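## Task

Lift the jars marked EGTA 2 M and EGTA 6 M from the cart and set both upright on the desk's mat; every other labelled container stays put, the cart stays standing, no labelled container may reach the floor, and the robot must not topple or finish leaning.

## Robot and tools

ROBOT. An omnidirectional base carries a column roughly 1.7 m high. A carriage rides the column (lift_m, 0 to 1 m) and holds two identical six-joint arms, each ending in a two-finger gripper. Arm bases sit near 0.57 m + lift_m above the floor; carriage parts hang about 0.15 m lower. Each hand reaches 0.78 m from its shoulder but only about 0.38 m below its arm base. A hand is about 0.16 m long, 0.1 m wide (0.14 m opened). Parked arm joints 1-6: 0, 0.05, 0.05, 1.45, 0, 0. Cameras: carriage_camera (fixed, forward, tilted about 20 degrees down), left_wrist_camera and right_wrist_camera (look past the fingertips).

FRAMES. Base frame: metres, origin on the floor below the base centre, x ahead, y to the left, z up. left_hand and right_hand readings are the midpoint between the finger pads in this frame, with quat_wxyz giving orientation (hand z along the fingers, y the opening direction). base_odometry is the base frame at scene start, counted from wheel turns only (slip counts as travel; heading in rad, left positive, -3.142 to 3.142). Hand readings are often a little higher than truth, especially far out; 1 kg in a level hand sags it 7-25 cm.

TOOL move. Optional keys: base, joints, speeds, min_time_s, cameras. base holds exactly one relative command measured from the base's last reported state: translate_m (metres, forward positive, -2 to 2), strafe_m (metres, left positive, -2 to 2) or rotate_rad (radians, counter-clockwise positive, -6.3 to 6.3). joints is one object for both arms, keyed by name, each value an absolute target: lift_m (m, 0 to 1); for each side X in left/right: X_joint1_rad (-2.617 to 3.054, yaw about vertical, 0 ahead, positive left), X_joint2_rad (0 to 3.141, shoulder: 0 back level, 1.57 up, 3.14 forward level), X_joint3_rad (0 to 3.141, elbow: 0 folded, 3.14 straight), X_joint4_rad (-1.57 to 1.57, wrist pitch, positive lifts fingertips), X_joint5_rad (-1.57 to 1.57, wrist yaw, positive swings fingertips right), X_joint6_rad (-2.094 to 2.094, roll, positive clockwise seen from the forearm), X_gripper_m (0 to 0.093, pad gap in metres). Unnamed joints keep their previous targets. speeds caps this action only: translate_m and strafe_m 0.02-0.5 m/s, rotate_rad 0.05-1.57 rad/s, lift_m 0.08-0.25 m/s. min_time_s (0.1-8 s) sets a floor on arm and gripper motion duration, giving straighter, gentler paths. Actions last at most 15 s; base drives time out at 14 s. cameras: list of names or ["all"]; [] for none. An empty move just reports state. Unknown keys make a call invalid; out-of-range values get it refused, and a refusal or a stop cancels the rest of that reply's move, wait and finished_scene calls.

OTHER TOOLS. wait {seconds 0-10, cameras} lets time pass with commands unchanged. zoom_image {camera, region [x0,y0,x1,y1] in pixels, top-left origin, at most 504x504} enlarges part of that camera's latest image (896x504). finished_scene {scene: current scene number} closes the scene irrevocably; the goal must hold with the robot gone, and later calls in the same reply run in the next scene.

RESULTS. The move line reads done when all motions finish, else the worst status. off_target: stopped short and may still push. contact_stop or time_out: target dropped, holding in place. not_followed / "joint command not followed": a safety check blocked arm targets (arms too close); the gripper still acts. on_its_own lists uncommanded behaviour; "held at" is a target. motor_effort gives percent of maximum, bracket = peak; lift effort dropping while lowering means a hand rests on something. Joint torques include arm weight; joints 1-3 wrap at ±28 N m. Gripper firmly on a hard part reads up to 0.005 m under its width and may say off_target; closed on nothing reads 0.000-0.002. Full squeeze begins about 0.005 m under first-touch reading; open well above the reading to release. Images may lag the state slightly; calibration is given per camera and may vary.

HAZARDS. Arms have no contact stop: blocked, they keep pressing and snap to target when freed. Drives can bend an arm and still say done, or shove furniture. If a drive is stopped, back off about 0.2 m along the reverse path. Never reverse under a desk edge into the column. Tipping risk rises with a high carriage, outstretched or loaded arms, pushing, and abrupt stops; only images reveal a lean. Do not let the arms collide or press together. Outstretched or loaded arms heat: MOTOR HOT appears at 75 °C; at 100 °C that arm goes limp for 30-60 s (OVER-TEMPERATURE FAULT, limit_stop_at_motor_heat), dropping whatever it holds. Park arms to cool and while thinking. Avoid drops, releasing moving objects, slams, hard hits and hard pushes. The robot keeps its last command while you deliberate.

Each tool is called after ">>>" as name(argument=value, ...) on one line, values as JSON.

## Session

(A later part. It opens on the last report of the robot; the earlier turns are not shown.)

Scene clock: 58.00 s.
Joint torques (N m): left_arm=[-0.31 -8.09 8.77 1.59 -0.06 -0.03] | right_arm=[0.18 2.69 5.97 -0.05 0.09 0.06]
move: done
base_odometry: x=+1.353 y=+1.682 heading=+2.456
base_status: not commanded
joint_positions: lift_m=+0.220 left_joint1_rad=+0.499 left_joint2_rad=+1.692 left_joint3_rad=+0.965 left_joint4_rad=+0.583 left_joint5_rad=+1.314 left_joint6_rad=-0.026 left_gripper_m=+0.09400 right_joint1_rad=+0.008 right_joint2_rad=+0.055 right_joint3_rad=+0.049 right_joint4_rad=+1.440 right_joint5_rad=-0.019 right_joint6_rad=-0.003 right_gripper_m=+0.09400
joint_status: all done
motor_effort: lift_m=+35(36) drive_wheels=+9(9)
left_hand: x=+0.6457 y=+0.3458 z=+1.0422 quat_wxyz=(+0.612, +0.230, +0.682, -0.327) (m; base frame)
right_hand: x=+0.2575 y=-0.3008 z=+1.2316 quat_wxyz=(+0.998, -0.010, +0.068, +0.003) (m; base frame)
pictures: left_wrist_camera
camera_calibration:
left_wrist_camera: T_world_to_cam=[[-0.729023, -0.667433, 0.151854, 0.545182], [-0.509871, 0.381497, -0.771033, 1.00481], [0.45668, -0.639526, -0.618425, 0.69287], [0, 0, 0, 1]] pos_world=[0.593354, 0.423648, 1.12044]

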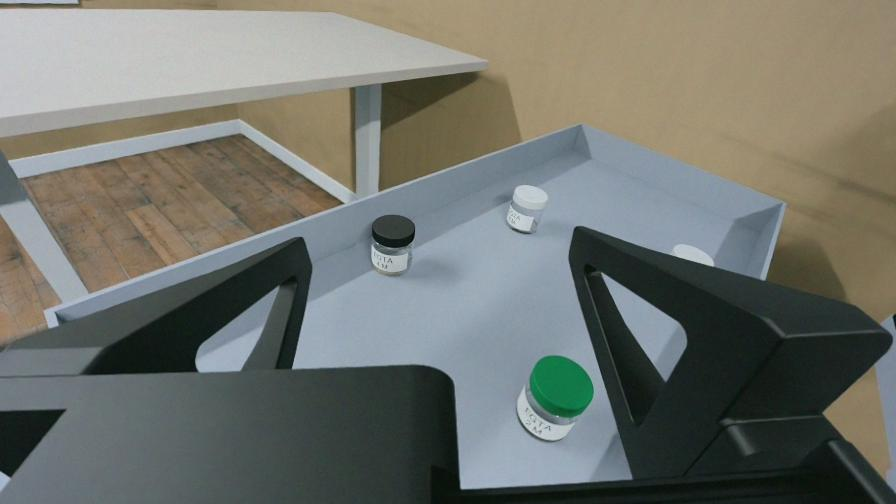

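>>> zoom_image(camera="left_wrist_camera", region=[500, 180, 555, 240])

>>> move(joints={"left_joint5_rad": 1.4, "left_joint1_rad": 0.2}, cameras=["left_wrist_camera"])

Scaled by 8.400.

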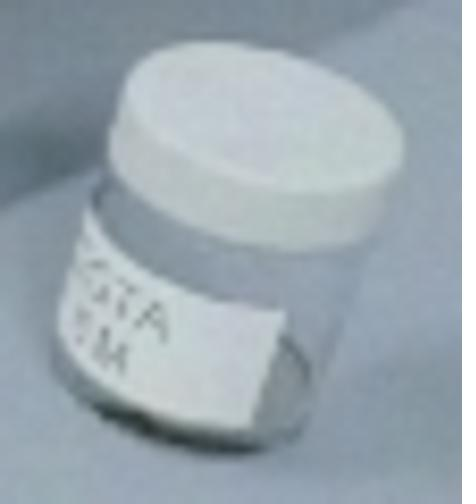

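Scene clock: 59.40 s.
Joint torques (N m): left_arm=[-0.47 -8.05 8.72 1.54 0.2 -0.03] | right_arm=[0.16 2.7 5.98 -0.05 0.09 0.06]
move: done
base_odometry: x=+1.353 y=+1.682 heading=+2.456
base_status: not commanded
joint_positions: lift_m=+0.220 left_joint1_rad=+0.199 left_joint2_rad=+1.692 left_joint3_rad=+0.965 left_joint4_rad=+0.583 left_joint5_rad=+1.386 left_joint6_rad=-0.026 left_gripper_m=+0.09401 right_joint1_rad=+0.008 right_joint2_rad=+0.055 right_joint3_rad=+0.049 right_joint4_rad=+1.441 right_joint5_rad=-0.019 right_joint6_rad=-0.003 right_gripper_m=+0.09400
joint_status: all done
motor_effort: lift_m=+35(36) drive_wheels=-4(9)
left_hand: x=+0.6278 y=+0.2139 z=+1.0440 quat_wxyz=(+0.543, +0.350, +0.625, -0.438) (m; base frame)
right_hand: x=+0.2574 y=-0.3008 z=+1.2316 quat_wxyz=(+0.998, -0.010, +0.068, +0.003) (m; base frame)
pictures: left_wrist_camera
camera_calibration:
left_wrist_camera: T_world_to_cam=[[-0.921863, -0.355624, 0.153945, 0.496013], [-0.335254, 0.532664, -0.777094, 0.911722], [0.194352, -0.767985, -0.610268, 0.801407], [0, 0, 0, 1]] pos_world=[0.607159, 0.306222, 1.12121]

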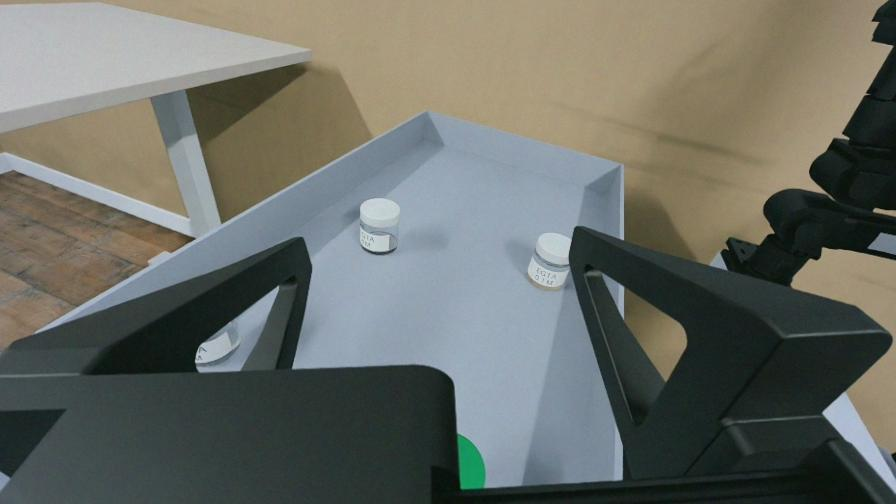

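>>> zoom_image(camera="left_wrist_camera", region=[350, 190, 410, 260])

>>> zoom_image(camera="left_wrist_camera", region=[520, 225, 580, 295])

Scaled by 7.200.

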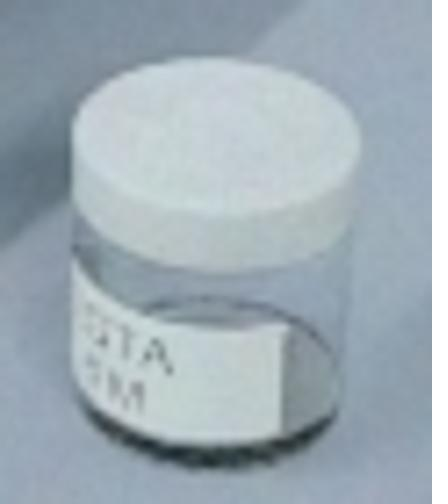

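Scaled by 7.200.

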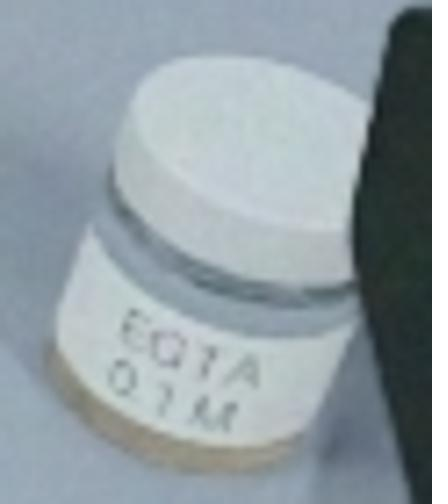

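>>> move(joints={"lift_m": 0.36, "left_joint1_rad": -0.487, "left_joint2_rad": 1.757, "left_joint3_rad": 1.157, "left_joint4_rad": -0.97, "left_joint5_rad": 0, "left_joint6_rad": 0}, min_time_s=2.5, cameras=[])

>>> move(base={"translate_m": 0.14}, speeds={"translate_m": 0.1}, cameras=[])

>>> move(base={"strafe_m": 0.1}, speeds={"strafe_m": 0.1}, joints={"right_joint1_rad": 0.191, "right_joint2_rad": 2.467, "right_joint3_rad": 2.267, "right_joint4_rad": -1.37, "right_joint5_rad": 0, "right_joint6_rad": 0}, min_time_s=3)

Scene clock: 67.50 s.
Joint torques (N m): left_arm=[-0.99 -7.61 7.76 0.19 -0.11 0.11] | right_arm=[0.16 2.76 6.08 -0.06 0.09 0.06]
move: done
base_odometry: x=+1.353 y=+1.682 heading=+2.456
base_status: not commanded
joint_positions: lift_m=+0.360 left_joint1_rad=-0.481 left_joint2_rad=+1.747 left_joint3_rad=+1.126 left_joint4_rad=-0.959 left_joint5_rad=+0.014 left_joint6_rad=-0.016 left_gripper_m=+0.09401 right_joint1_rad=+0.008 right_joint2_rad=+0.054 right_joint3_rad=+0.049 right_joint4_rad=+1.441 right_joint5_rad=-0.019 right_joint6_rad=-0.003 right_gripper_m=+0.09400
joint_status: all done
motor_effort: lift_m=+42(51) drive_wheels=+9(9)
left_hand: x=+0.4857 y=+0.1644 z=+0.9745 quat_wxyz=(-0.006, +0.230, +0.973, -0.005) (m; base frame)
right_hand: x=+0.2573 y=-0.3008 z=+1.3709 quat_wxyz=(+0.998, -0.010, +0.067, +0.003) (m; base frame)
pictures: none
No camera images: "cameras" was empty.

Scene clock: 69.67 s.
Joint torques (N m): left_arm=[-0.83 -7.86 7.73 0.21 -0.09 0.11] | right_arm=[0.16 2.65 6.06 -0.14 0.09 0.06]
move: done
base_odometry: x=+1.244 y=+1.770 heading=+2.456
base_status: done
joint_positions: lift_m=+0.360 left_joint1_rad=-0.482 left_joint2_rad=+1.750 left_joint3_rad=+1.126 left_joint4_rad=-0.966 left_joint5_rad=+0.011 left_joint6_rad=-0.016 left_gripper_m=+0.09401 right_joint1_rad=+0.008 right_joint2_rad=+0.054 right_joint3_rad=+0.049 right_joint4_rad=+1.445 right_joint5_rad=-0.019 right_joint6_rad=-0.003 right_gripper_m=+0.09400
joint_status: not commanded
motor_effort: lift_m=+42(43) drive_wheels=+9(19)
left_hand: x=+0.4843 y=+0.1654 z=+0.9740 quat_wxyz=(-0.010, +0.231, +0.973, -0.003) (m; base frame)
right_hand: x=+0.2563 y=-0.3008 z=+1.3710 quat_wxyz=(+0.998, -0.010, +0.066, +0.003) (m; base frame)
pictures: none
No camera images: "cameras" was empty.

Scene clock: 73.07 s.
Joint torques (N m): left_arm=[-0.8 -7.84 7.73 0.22 -0.08 0.11] | right_arm=[0.8 -11.49 8.62 0.31 0.22 0.09]
move: done
base_odometry: x=+1.181 y=+1.693 heading=+2.456
base_status: done
joint_positions: lift_m=+0.360 left_joint1_rad=-0.483 left_joint2_rad=+1.750 left_joint3_rad=+1.126 left_joint4_rad=-0.968 left_joint5_rad=+0.009 left_joint6_rad=-0.015 left_gripper_m=+0.09401 right_joint1_rad=+0.185 right_joint2_rad=+2.453 right_joint3_rad=+2.244 right_joint4_rad=-1.356 right_joint5_rad=-0.016 right_joint6_rad=-0.003 right_gripper_m=+0.09400
joint_status: all done
motor_effort: lift_m=+43(43) drive_wheels=+4(17)
left_hand: x=+0.4838 y=+0.1655 z=+0.9740 quat_wxyz=(-0.011, +0.232, +0.973, -0.002) (m; base frame)
right_hand: x=+0.6913 y=-0.2139 z=+0.9840 quat_wxyz=(+0.002, -0.094, +0.996, +0.008) (m; base frame)
pictures: carriage_camera, left_wrist_camera, right_wrist_camera
camera_calibration:
carriage_camera: T_world_to_cam=[[-0.0301167, -0.999264, -0.0237735, 0.0360218], [-0.352417, 0.0328724, -0.935266, 1.31531], [0.935359, -0.0197889, -0.353147, 0.354447], [0, 0, 0, 1]] pos_world=[0.133088, -0.000228057, 1.35619]
left_wrist_camera: T_world_to_cam=[[-0.462186, -0.886364, 0.0272527, 0.345704], [-0.691366, 0.379411, 0.614867, -0.323271], [-0.555336, 0.265341, -0.78816, 1.11439], [0, 0, 0, 1]] pos_world=[0.55514, 0.133379, 1.06766]
right_wrist_camera: T_world_to_cam=[[0.122169, -0.992497, -0.0049604, -0.287752], [-0.827937, -0.104667, 0.550968, 0.0146232], [-0.547353, -0.0632044, -0.834512, 1.30906], [0, 0, 0, 1]] pos_world=[0.76378, -0.201324, 1.08294]

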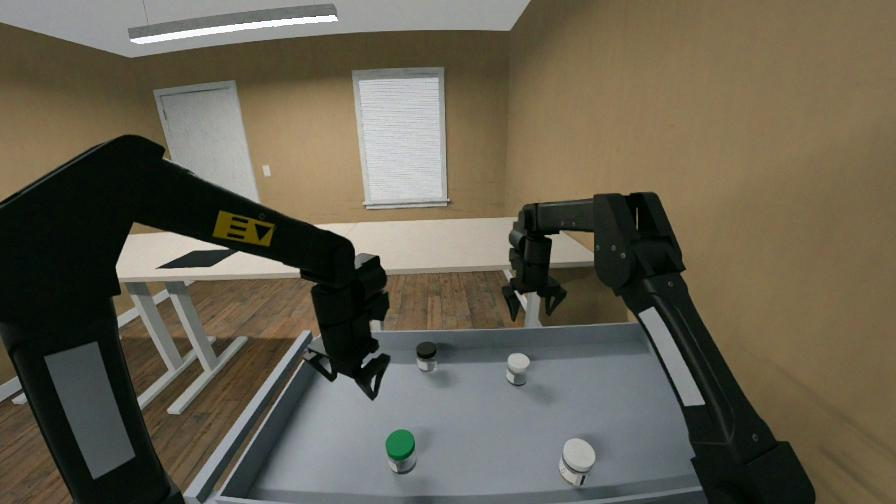

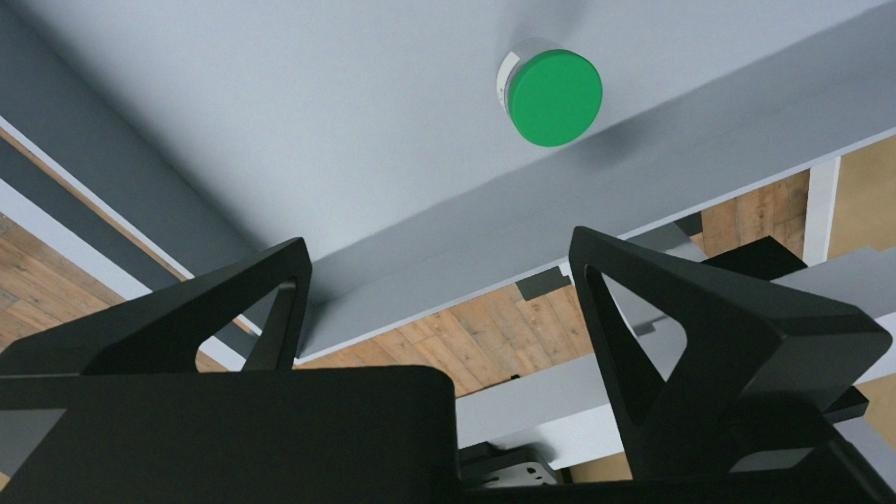

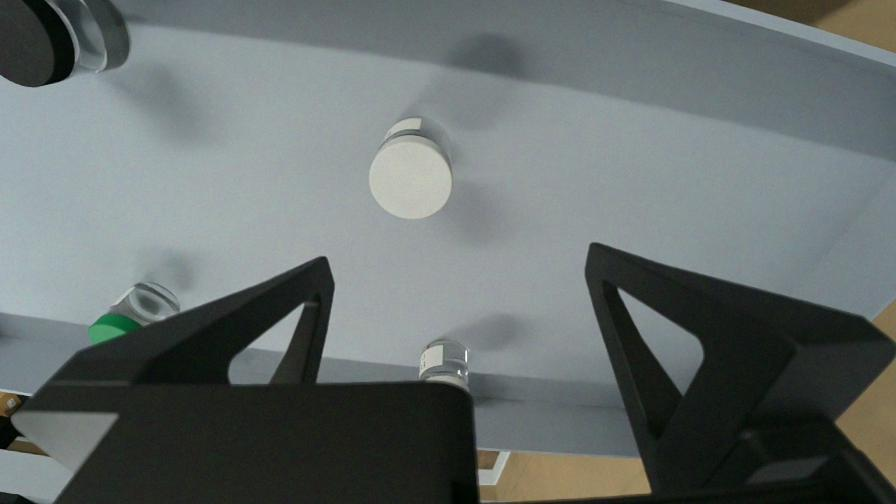

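>>> move(joints={"left_joint1_rad": -0.66, "left_joint2_rad": 1.848, "left_joint3_rad": 1.265, "left_joint4_rad": -0.98, "right_joint1_rad": 0.243, "right_joint2_rad": 2.472, "right_joint3_rad": 2.28, "right_joint4_rad": -1.37, "lift_m": 0.32}, min_time_s=1.5)

Scene clock: 76.70 s.
Joint torques (N m): left_arm=[-1.02 -8.54 7.83 0.18 -0.07 0.1] | right_arm=[0.79 -12.46 8.73 0.32 0.23 0.09]
move: done
base_odometry: x=+1.181 y=+1.693 heading=+2.456
base_status: not commanded
joint_positions: lift_m=+0.320 left_joint1_rad=-0.654 left_joint2_rad=+1.838 left_joint3_rad=+1.234 left_joint4_rad=-0.970 left_joint5_rad=+0.009 left_joint6_rad=-0.015 left_gripper_m=+0.09401 right_joint1_rad=+0.237 right_joint2_rad=+2.468 right_joint3_rad=+2.255 right_joint4_rad=-1.361 right_joint5_rad=-0.015 right_joint6_rad=-0.003 right_gripper_m=+0.09400
joint_status: all done
motor_effort: lift_m=+37(38) drive_wheels=+4(4)
left_hand: x=+0.4791 y=+0.1058 z=+0.9336 quat_wxyz=(-0.003, +0.314, +0.949, -0.004) (m; base frame)
right_hand: x=+0.6863 y=-0.1899 z=+0.9405 quat_wxyz=(-0.002, -0.120, +0.993, +0.007) (m; base frame)
pictures: carriage_camera, left_wrist_camera, right_wrist_camera
camera_calibration:
carriage_camera: T_world_to_cam=[[-0.0301167, -0.999264, -0.0237735, 0.0350818], [-0.352417, 0.0328724, -0.935266, 1.27833], [0.935359, -0.0197889, -0.353147, 0.340483], [0, 0, 0, 1]] pos_world=[0.133088, -0.000228057, 1.31665]
left_wrist_camera: T_world_to_cam=[[-0.606257, -0.7948, 0.0272891, 0.351031], [-0.62506, 0.497436, 0.601546, -0.310804], [-0.491683, 0.347634, -0.798372, 1.06618], [0, 0, 0, 1]] pos_world=[0.542766, 0.0629652, 1.02859]
right_wrist_camera: T_world_to_cam=[[0.17306, -0.984904, -0.00364937, -0.298302], [-0.81682, -0.145594, 0.558218, 0.0147847], [-0.550322, -0.0936245, -0.829687, 1.26333], [0, 0, 0, 1]] pos_world=[0.758942, -0.173367, 1.03883]

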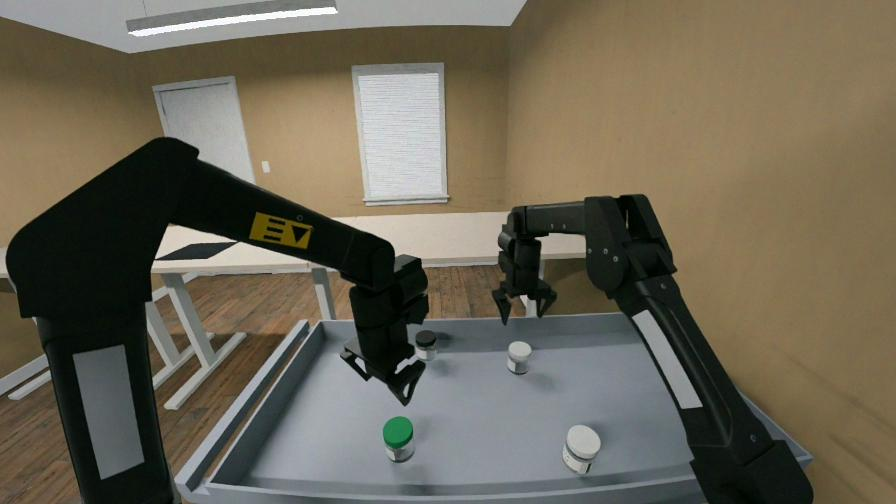

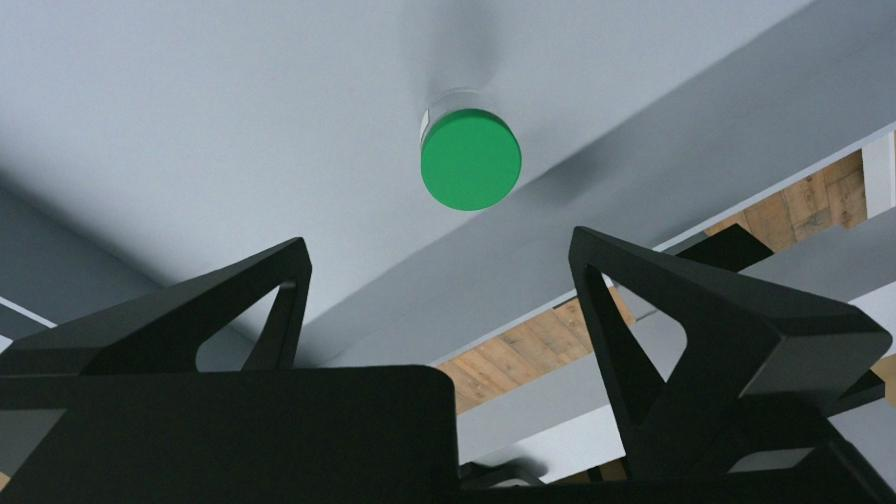

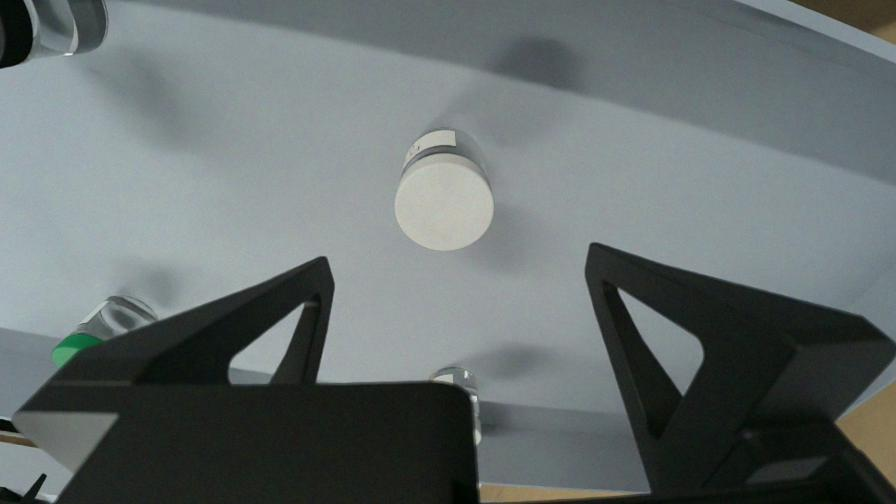

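>>> move(joints={"left_joint1_rad": -0.695, "right_joint1_rad": 0.258, "right_joint2_rad": 2.346, "right_joint3_rad": 2.036, "right_joint4_rad": -1.24, "lift_m": 0.275}, min_time_s=1.5)

Scene clock: 81.43 s.
Joint torques (N m): left_arm=[-1.05 -9.77 6.99 0.22 -0.07 0.1] | right_arm=[0.77 -16.09 5.9 0.51 0.22 0.09]
move: done
base_odometry: x=+1.181 y=+1.693 heading=+2.456
base_status: not commanded
joint_positions: lift_m=+0.275 left_joint1_rad=-0.688 left_joint2_rad=+1.850 left_joint3_rad=+1.244 left_joint4_rad=-0.974 left_joint5_rad=+0.009 left_joint6_rad=-0.015 left_gripper_m=+0.09401 right_joint1_rad=+0.252 right_joint2_rad=+2.388 right_joint3_rad=+2.042 right_joint4_rad=-1.254 right_joint5_rad=-0.014 right_joint6_rad=-0.003 right_gripper_m=+0.09400
joint_status: all done
motor_effort: lift_m=+36(37) drive_wheels=+4(4)
left_hand: x=+0.4732 y=+0.0962 z=+0.8875 quat_wxyz=(-0.006, +0.330, +0.944, -0.002) (m; base frame)
right_hand: x=+0.6638 y=-0.1881 z=+0.8782 quat_wxyz=(-0.015, -0.127, +0.992, +0.005) (m; base frame)
pictures: carriage_camera, left_wrist_camera, right_wrist_camera
camera_calibration:
carriage_camera: T_world_to_cam=[[-0.0301167, -0.999264, -0.0237735, 0.0340135], [-0.352417, 0.0328724, -0.935266, 1.23631], [0.935359, -0.0197889, -0.353147, 0.324615], [0, 0, 0, 1]] pos_world=[0.133088, -0.000228057, 1.27172]
left_wrist_camera: T_world_to_cam=[[-0.633653, -0.773149, 0.0268992, 0.352275], [-0.604519, 0.516547, 0.606412, -0.297873], [-0.482742, 0.367994, -0.794695, 1.02031], [0, 0, 0, 1]] pos_world=[0.535698, 0.0507571, 0.981995]
right_wrist_camera: T_world_to_cam=[[0.188383, -0.982094, -0.00166637, -0.304205], [-0.800421, -0.154518, 0.579181, 0.000455254], [-0.569068, -0.107774, -0.815197, 1.19638], [0, 0, 0, 1]] pos_world=[0.738492, -0.169748, 0.974512]

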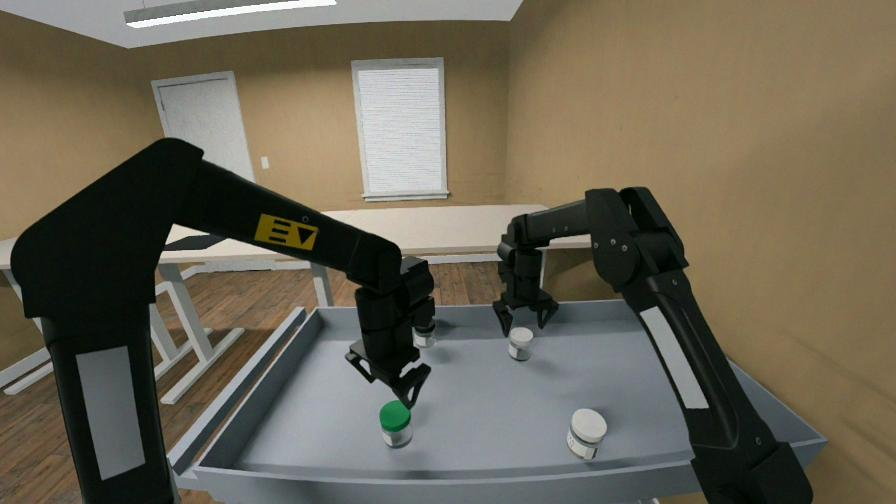

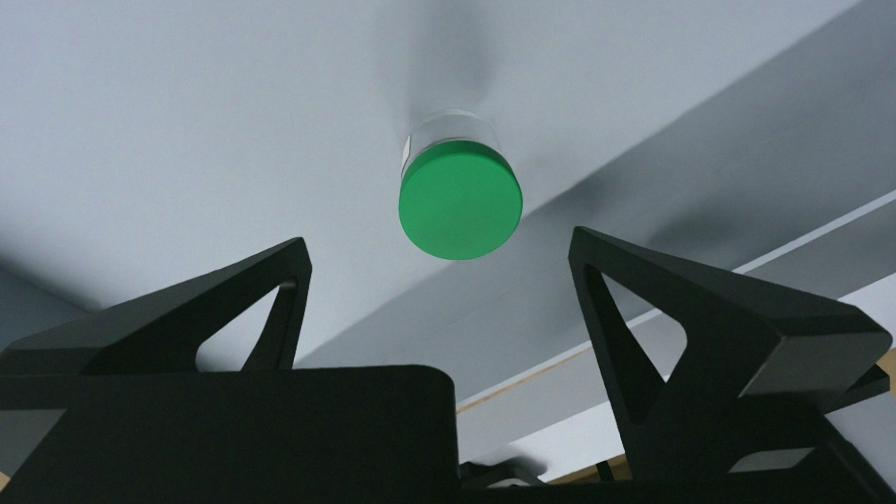

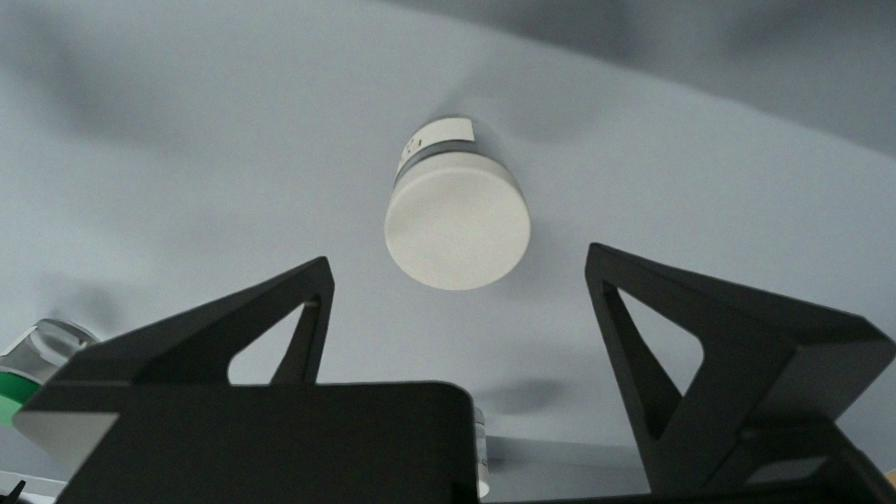

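>>> move(joints={"left_joint1_rad": -0.713, "left_joint2_rad": 1.8, "left_joint3_rad": 1.217, "right_joint3_rad": 2.192, "right_joint4_rad": -1.396}, min_time_s=1.5, cameras=[])

>>> move(joints={"lift_m": 0.225})

Scene clock: 85.20 s.
Joint torques (N m): left_arm=[-1.06 -12.97 4.3 0.21 -0.06 0.1] | right_arm=[0.77 -16.1 8.51 0.22 0.22 0.1]
move: done
base_odometry: x=+1.181 y=+1.693 heading=+2.456
base_status: not commanded
joint_positions: lift_m=+0.275 left_joint1_rad=-0.706 left_joint2_rad=+1.837 left_joint3_rad=+1.229 left_joint4_rad=-0.974 left_joint5_rad=+0.009 left_joint6_rad=-0.015 left_gripper_m=+0.09401 right_joint1_rad=+0.252 right_joint2_rad=+2.388 right_joint3_rad=+2.170 right_joint4_rad=-1.383 right_joint5_rad=-0.014 right_joint6_rad=-0.003 right_gripper_m=+0.09400
joint_status: all done
motor_effort: lift_m=+36(37) drive_wheels=+4(4)
left_hand: x=+0.4664 y=+0.0945 z=+0.8880 quat_wxyz=(-0.007, +0.339, +0.941, -0.002) (m; base frame)
right_hand: x=+0.6647 y=-0.1878 z=+0.9103 quat_wxyz=(-0.016, -0.127, +0.992, +0.005) (m; base frame)
pictures: none
No camera images: "cameras" was empty.

Scene clock: 85.93 s.
Joint torques (N m): left_arm=[-1.11 -11.47 4.85 0.25 -0.07 0.09] | right_arm=[0.7 -14.24 7.76 0.31 0.22 0.1]
move: done
base_odometry: x=+1.181 y=+1.693 heading=+2.456
base_status: not commanded
joint_positions: lift_m=+0.225 left_joint1_rad=-0.706 left_joint2_rad=+1.821 left_joint3_rad=+1.222 left_joint4_rad=-0.976 left_joint5_rad=+0.009 left_joint6_rad=-0.015 left_gripper_m=+0.09401 right_joint1_rad=+0.252 right_joint2_rad=+2.368 right_joint3_rad=+2.180 right_joint4_rad=-1.387 right_joint5_rad=-0.014 right_joint6_rad=-0.003 right_gripper_m=+0.09400
joint_status: all done
motor_effort: lift_m=+35(37) drive_wheels=+4(4)
left_hand: x=+0.4653 y=+0.0953 z=+0.8413 quat_wxyz=(-0.003, +0.339, +0.941, -0.003) (m; base frame)
right_hand: x=+0.6668 y=-0.1874 z=+0.8715 quat_wxyz=(-0.003, -0.127, +0.992, +0.007) (m; base frame)
pictures: carriage_camera, left_wrist_camera, right_wrist_camera
camera_calibration:
carriage_camera: T_world_to_cam=[[-0.0301167, -0.999264, -0.0237735, 0.0328259], [-0.352417, 0.0328724, -0.935266, 1.18959], [0.935359, -0.0197889, -0.353147, 0.306974], [0, 0, 0, 1]] pos_world=[0.133088, -0.000228057, 1.22177]
left_wrist_camera: T_world_to_cam=[[-0.647828, -0.761324, 0.0265289, 0.353629], [-0.597739, 0.529601, 0.601856, -0.274727], [-0.472258, 0.374042, -0.798164, 0.977663], [0, 0, 0, 1]] pos_world=[0.526584, 0.0490348, 0.9363]
right_wrist_camera: T_world_to_cam=[[0.18844, -0.982081, -0.00274451, -0.303178], [-0.81331, -0.157621, 0.560073, 0.0315695], [-0.55047, -0.103308, -0.828438, 1.19274], [0, 0, 0, 1]] pos_world=[0.739373, -0.16955, 0.969597]

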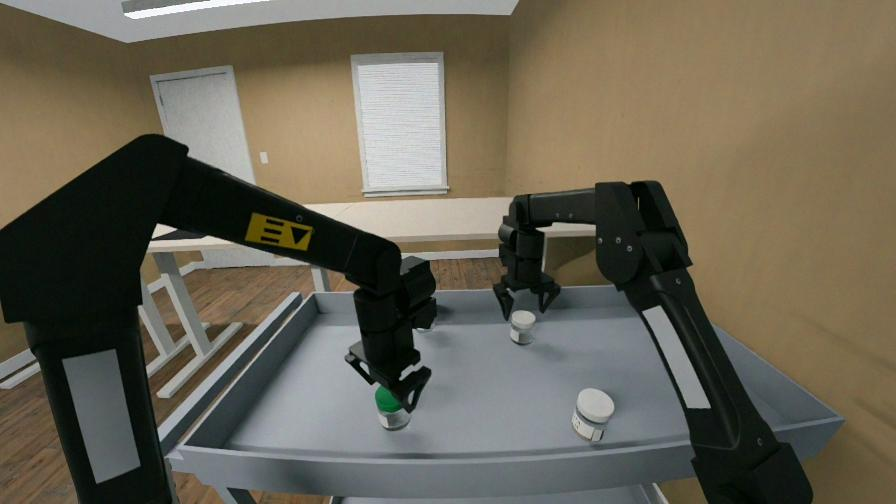

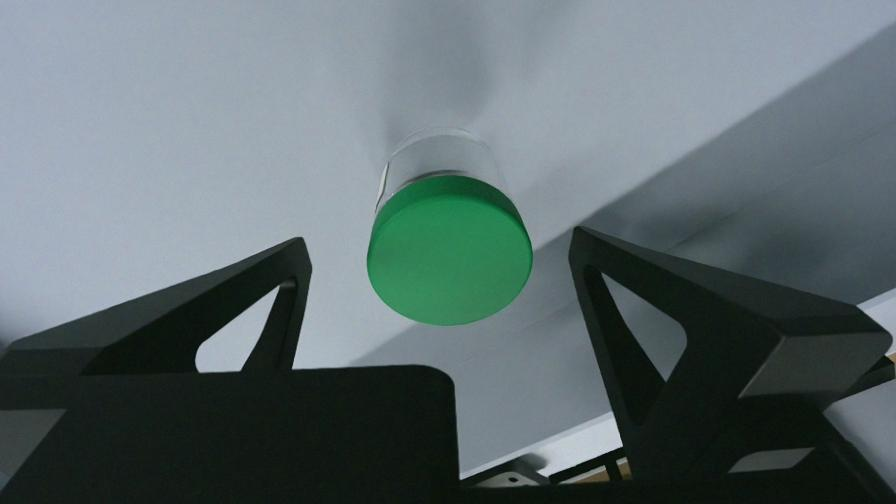

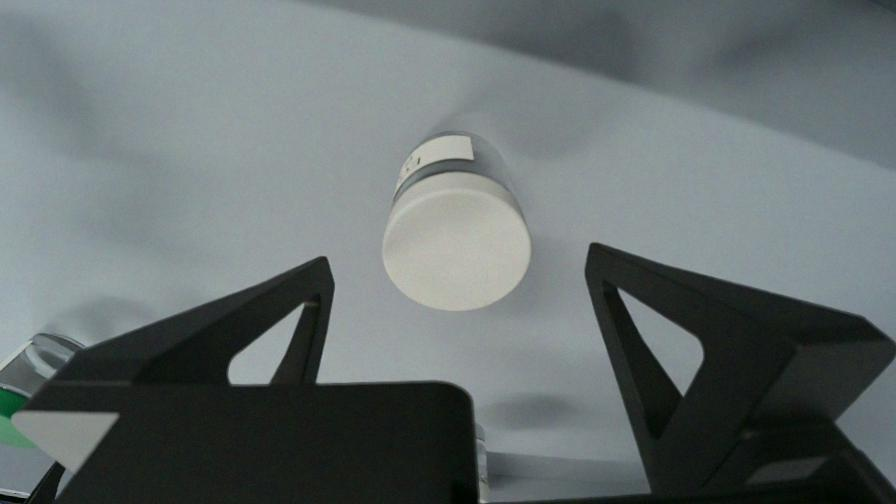

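>>> move(joints={"lift_m": 0.194, "right_joint3_rad": 2.142, "right_joint4_rad": -1.346}, min_time_s=1)

>>> move(joints={"left_gripper_m": 0.05, "right_gripper_m": 0.05}, min_time_s=2.5)

Scene clock: 87.90 s.
Joint torques (N m): left_arm=[-0.99 -11.28 4.9 0.25 -0.06 0.1] | right_arm=[0.76 -14.04 6 0.59 0.22 0.09]
move: done
base_odometry: x=+1.181 y=+1.693 heading=+2.456
base_status: not commanded
joint_positions: lift_m=+0.194 left_joint1_rad=-0.706 left_joint2_rad=+1.820 left_joint3_rad=+1.221 left_joint4_rad=-0.977 left_joint5_rad=+0.008 left_joint6_rad=-0.015 left_gripper_m=+0.09401 right_joint1_rad=+0.252 right_joint2_rad=+2.366 right_joint3_rad=+2.149 right_joint4_rad=-1.360 right_joint5_rad=-0.014 right_joint6_rad=-0.003 right_gripper_m=+0.09400
joint_status: all done
motor_effort: lift_m=+35(37) drive_wheels=+4(4)
left_hand: x=+0.4651 y=+0.0956 z=+0.8104 quat_wxyz=(-0.004, +0.339, +0.941, -0.003) (m; base frame)
right_hand: x=+0.6665 y=-0.1874 z=+0.8335 quat_wxyz=(-0.004, -0.127, +0.992, +0.007) (m; base frame)
pictures: carriage_camera, left_wrist_camera, right_wrist_camera
camera_calibration:
carriage_camera: T_world_to_cam=[[-0.0301167, -0.999264, -0.0237735, 0.0320885], [-0.352417, 0.0328724, -0.935266, 1.16057], [0.935359, -0.0197889, -0.353147, 0.296019], [0, 0, 0, 1]] pos_world=[0.133088, -0.000228057, 1.19075]
left_wrist_camera: T_world_to_cam=[[-0.647821, -0.761344, 0.0261466, 0.354824], [-0.597537, 0.529129, 0.602471, -0.256941], [-0.472523, 0.37467, -0.797712, 0.952413], [0, 0, 0, 1]] pos_world=[0.526367, 0.0492584, 0.905274]
right_wrist_camera: T_world_to_cam=[[0.188437, -0.982082, -0.0026728, -0.303363], [-0.812689, -0.157461, 0.561019, 0.0513615], [-0.551388, -0.103544, -0.827798, 1.16112], [0, 0, 0, 1]] pos_world=[0.739132, -0.169612, 0.931546]

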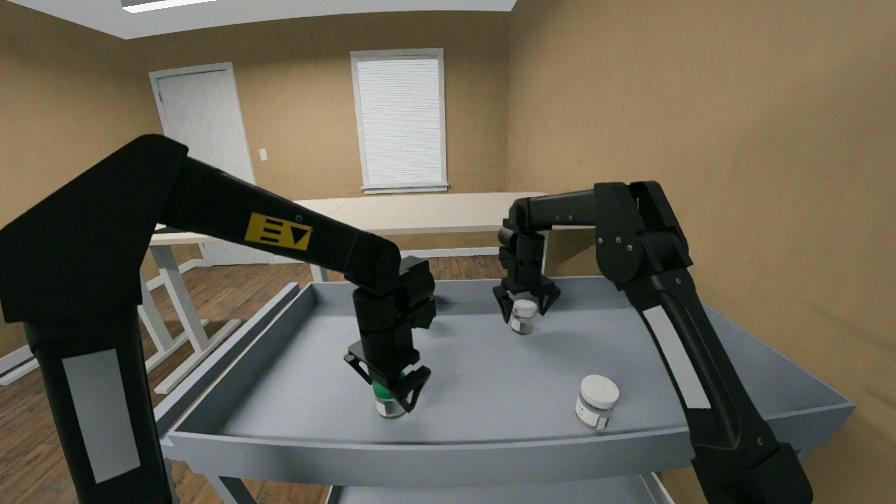

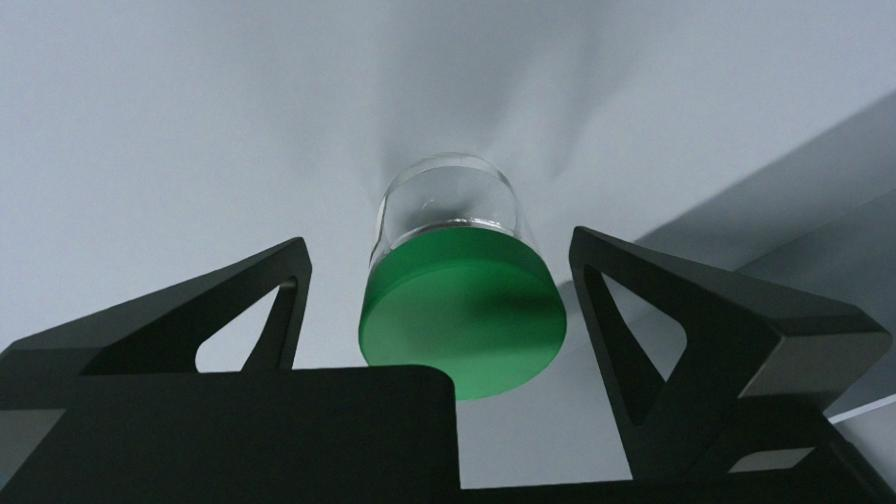

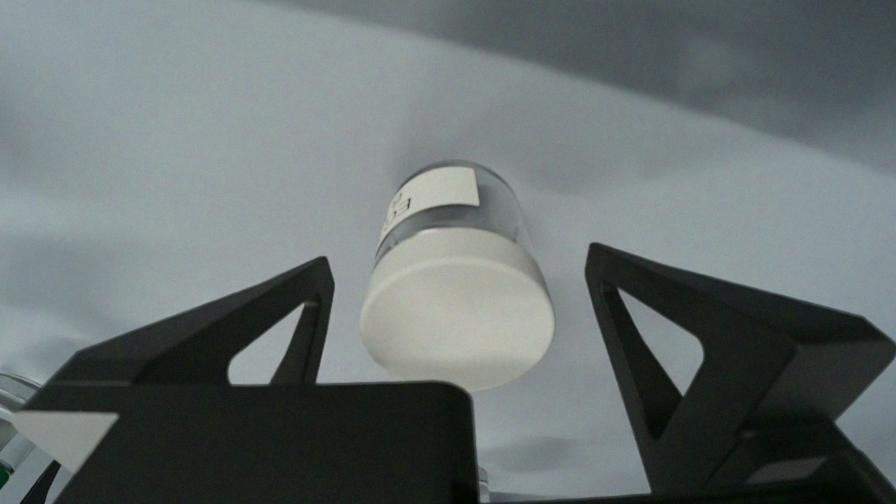

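Scene clock: 90.70 s.
Joint torques (N m): left_arm=[-0.91 -11.25 4.89 0.25 -0.06 0.1] | right_arm=[0.79 -14.08 6 0.56 0.22 0.1]
move: off_target
base_odometry: x=+1.181 y=+1.693 heading=+2.456
base_status: not commanded
joint_positions: lift_m=+0.194 left_joint1_rad=-0.707 left_joint2_rad=+1.820 left_joint3_rad=+1.221 left_joint4_rad=-0.977 left_joint5_rad=+0.008 left_joint6_rad=-0.015 left_gripper_m=+0.05388 right_joint1_rad=+0.252 right_joint2_rad=+2.366 right_joint3_rad=+2.149 right_joint4_rad=-1.358 right_joint5_rad=-0.014 right_joint6_rad=-0.003 right_gripper_m=+0.05429
joint_status: right_gripper_m off_target (ended at +0.05432, target +0.05000); the others done
motor_effort: lift_m=+36(37) drive_wheels=+4(4)
left_hand: x=+0.4649 y=+0.0953 z=+0.8104 quat_wxyz=(-0.004, +0.340, +0.941, -0.003) (m; base frame)
right_hand: x=+0.6668 y=-0.1874 z=+0.8335 quat_wxyz=(-0.003, -0.127, +0.992, +0.007) (m; base frame)
pictures: carriage_camera, left_wrist_camera, right_wrist_camera
camera_calibration:
carriage_camera: T_world_to_cam=[[-0.0301167, -0.999264, -0.0237735, 0.0320885], [-0.352417, 0.0328724, -0.935266, 1.16057], [0.935359, -0.0197889, -0.353147, 0.296019], [0, 0, 0, 1]] pos_world=[0.133088, -0.000228057, 1.19075]
left_wrist_camera: T_world_to_cam=[[-0.648692, -0.760602, 0.0261466, 0.354792], [-0.596931, 0.529813, 0.602471, -0.257284], [-0.472094, 0.37521, -0.797712, 0.952153], [0, 0, 0, 1]] pos_world=[0.526075, 0.0489108, 0.905274]
right_wrist_camera: T_world_to_cam=[[0.18844, -0.982081, -0.00274451, -0.303287], [-0.81331, -0.157621, 0.560073, 0.0527676], [-0.55047, -0.103308, -0.828438, 1.16124], [0, 0, 0, 1]] pos_world=[0.739295, -0.16957, 0.93163]

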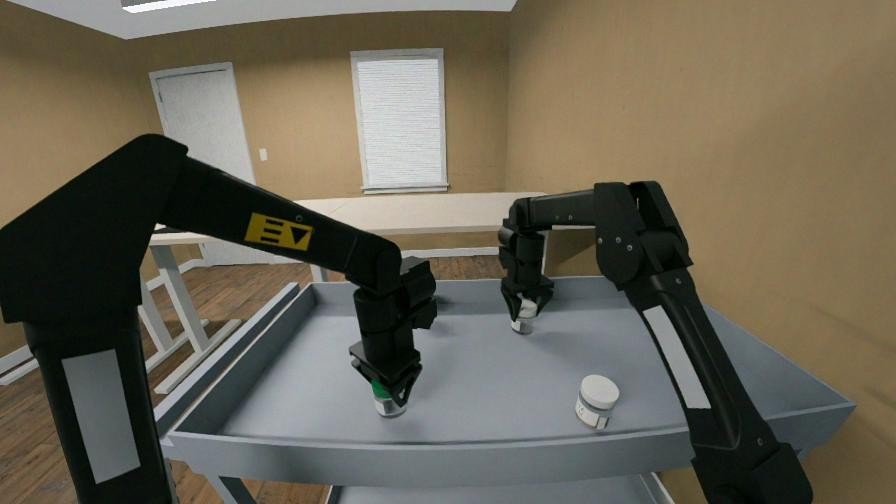

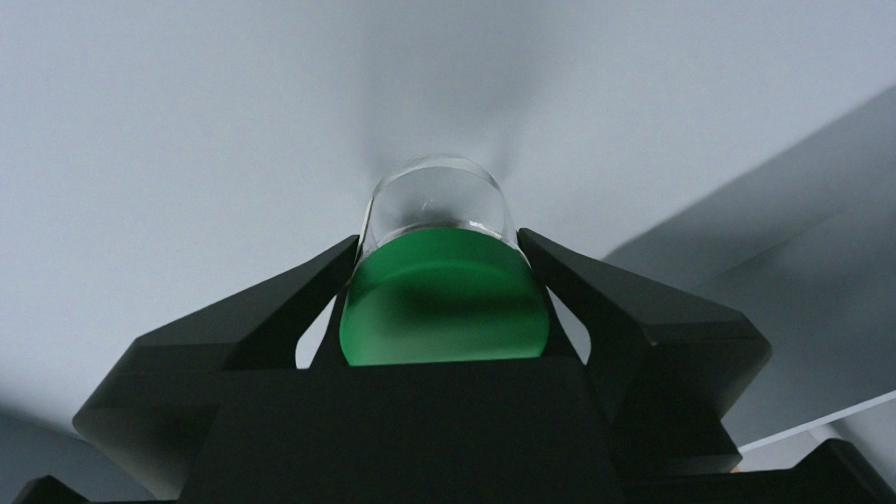

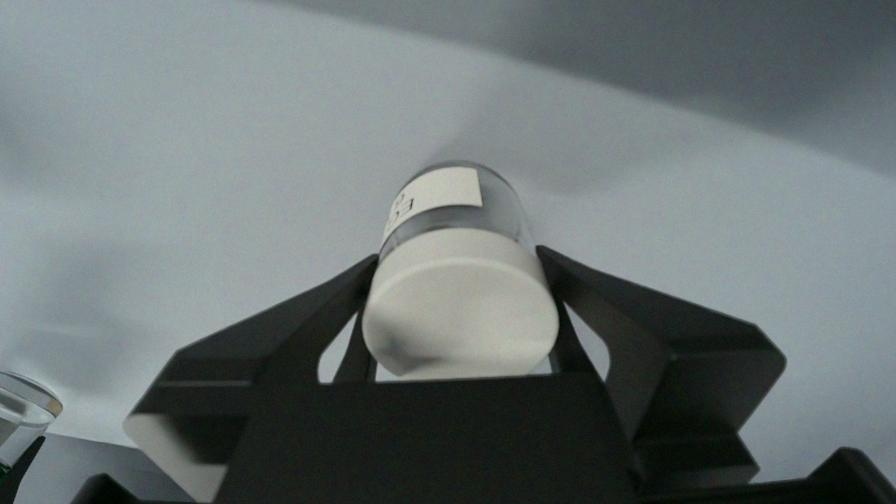

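>>> move(joints={"lift_m": 0.36}, speeds={"lift_m": 0.1})

>>> zoom_image(camera="right_wrist_camera", region=[370, 150, 490, 240])

Scene clock: 93.10 s.
Joint torques (N m): left_arm=[-0.88 -11.08 5.03 0.24 -0.06 0.1] | right_arm=[0.73 -13.87 6.5 0.52 0.22 0.09]
move: done
base_odometry: x=+1.181 y=+1.693 heading=+2.456
base_status: not commanded
joint_positions: lift_m=+0.360 left_joint1_rad=-0.708 left_joint2_rad=+1.820 left_joint3_rad=+1.220 left_joint4_rad=-0.978 left_joint5_rad=+0.008 left_joint6_rad=-0.015 left_gripper_m=+0.05387 right_joint1_rad=+0.252 right_joint2_rad=+2.365 right_joint3_rad=+2.141 right_joint4_rad=-1.355 right_joint5_rad=-0.014 right_joint6_rad=-0.003 right_gripper_m=+0.05429
joint_status: all done
motor_effort: lift_m=+41(51) drive_wheels=+4(4)
left_hand: x=+0.4642 y=+0.0957 z=+0.9755 quat_wxyz=(-0.005, +0.340, +0.941, -0.003) (m; base frame)
right_hand: x=+0.6660 y=-0.1876 z=+0.9975 quat_wxyz=(-0.005, -0.127, +0.992, +0.006) (m; base frame)
pictures: carriage_camera, left_wrist_camera, right_wrist_camera
camera_calibration:
carriage_camera: T_world_to_cam=[[-0.0301167, -0.999264, -0.0237735, 0.0360232], [-0.352417, 0.0328724, -0.935266, 1.31537], [0.935359, -0.0197889, -0.353147, 0.354468], [0, 0, 0, 1]] pos_world=[0.133088, -0.000228057, 1.35625]
left_wrist_camera: T_world_to_cam=[[-0.648936, -0.760393, 0.0261438, 0.35045], [-0.59568, 0.529143, 0.604296, -0.359636], [-0.473337, 0.376576, -0.796331, 1.08257], [0, 0, 0, 1]] pos_world=[0.525612, 0.0491077, 1.07025]
right_wrist_camera: T_world_to_cam=[[0.188433, -0.982083, -0.00257718, -0.303048], [-0.811859, -0.157247, 0.56228, -0.0428264], [-0.55261, -0.10386, -0.826943, 1.29652], [0, 0, 0, 1]] pos_world=[0.738807, -0.169696, 1.09545]

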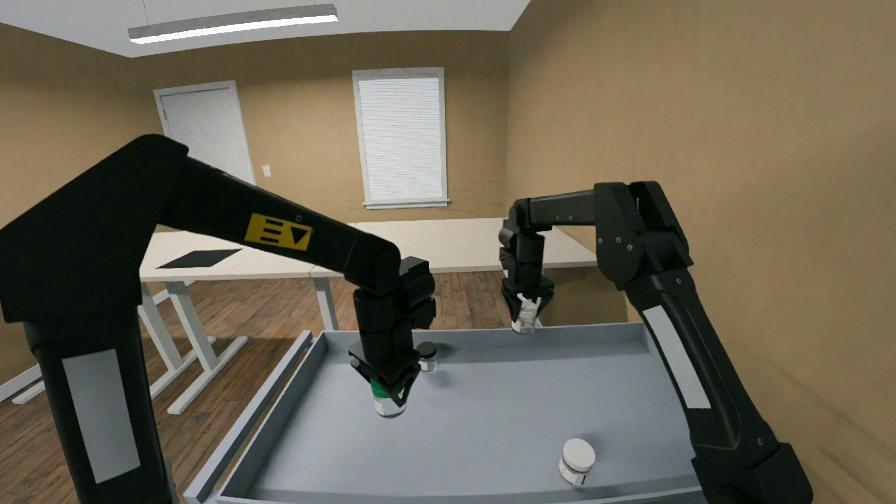

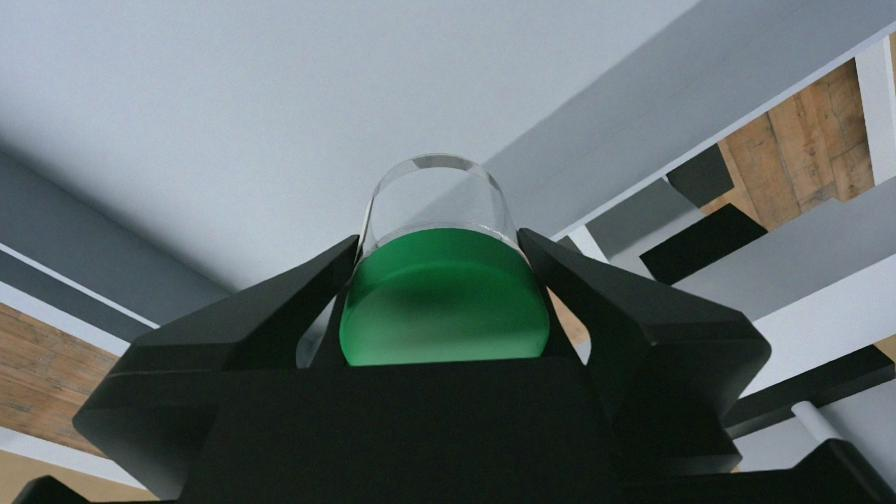

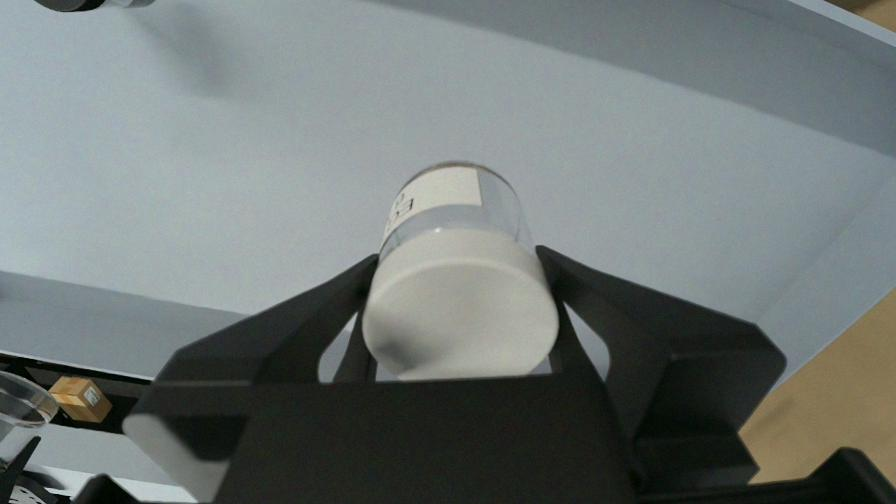

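Scaled by 4.200.

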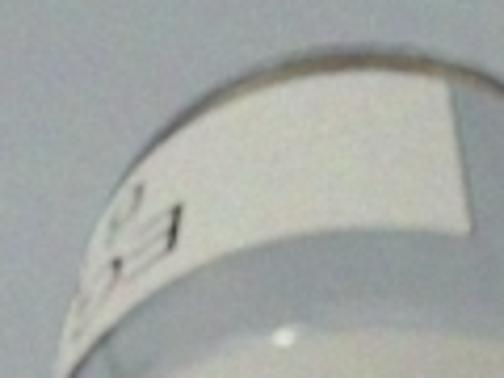

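>>> move(base={"translate_m": -0.4}, speeds={"translate_m": 0.2}, joints={"right_joint6_rad": -1.2}, min_time_s=2, cameras=["carriage_camera"])

>>> zoom_image(camera="carriage_camera", region=[490, 270, 570, 350])

Scene clock: 97.60 s.
Joint torques (N m): left_arm=[-0.64 -11.18 5.01 0.25 -0.06 0.1] | right_arm=[0.61 -13.9 6.57 0.42 0.14 -0.03]
move: done
base_odometry: x=+1.491 y=+1.440 heading=+2.456
base_status: done
joint_positions: lift_m=+0.360 left_joint1_rad=-0.710 left_joint2_rad=+1.820 left_joint3_rad=+1.220 left_joint4_rad=-0.978 left_joint5_rad=+0.008 left_joint6_rad=-0.015 left_gripper_m=+0.05387 right_joint1_rad=+0.255 right_joint2_rad=+2.365 right_joint3_rad=+2.141 right_joint4_rad=-1.352 right_joint5_rad=-0.014 right_joint6_rad=-1.191 right_gripper_m=+0.05428
joint_status: all done
motor_effort: lift_m=+41(43) drive_wheels=+1(18)
left_hand: x=+0.4639 y=+0.0953 z=+0.9755 quat_wxyz=(-0.005, +0.341, +0.940, -0.002) (m; base frame)
right_hand: x=+0.6665 y=-0.1864 z=+0.9975 quat_wxyz=(+0.001, -0.662, +0.750, +0.007) (m; base frame)
pictures: carriage_camera
camera_calibration:
carriage_camera: T_world_to_cam=[[-0.0301167, -0.999264, -0.0237735, 0.0360232], [-0.352417, 0.0328724, -0.935266, 1.31537], [0.935359, -0.0197889, -0.353147, 0.354468], [0, 0, 0, 1]] pos_world=[0.133088, -0.000228057, 1.35625]

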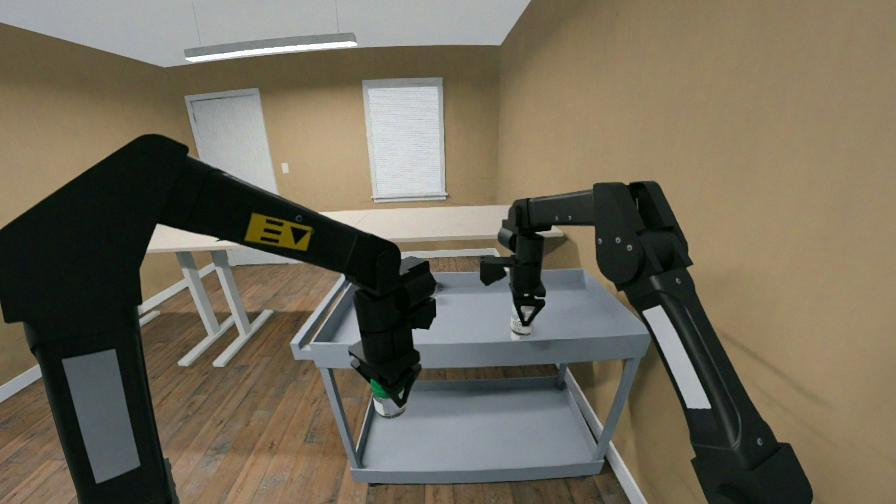

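Scaled by 6.300.

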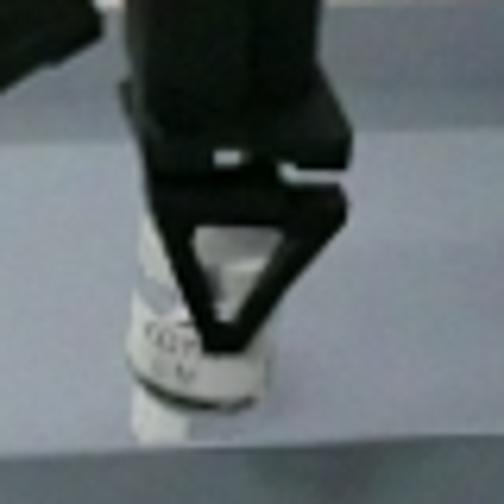

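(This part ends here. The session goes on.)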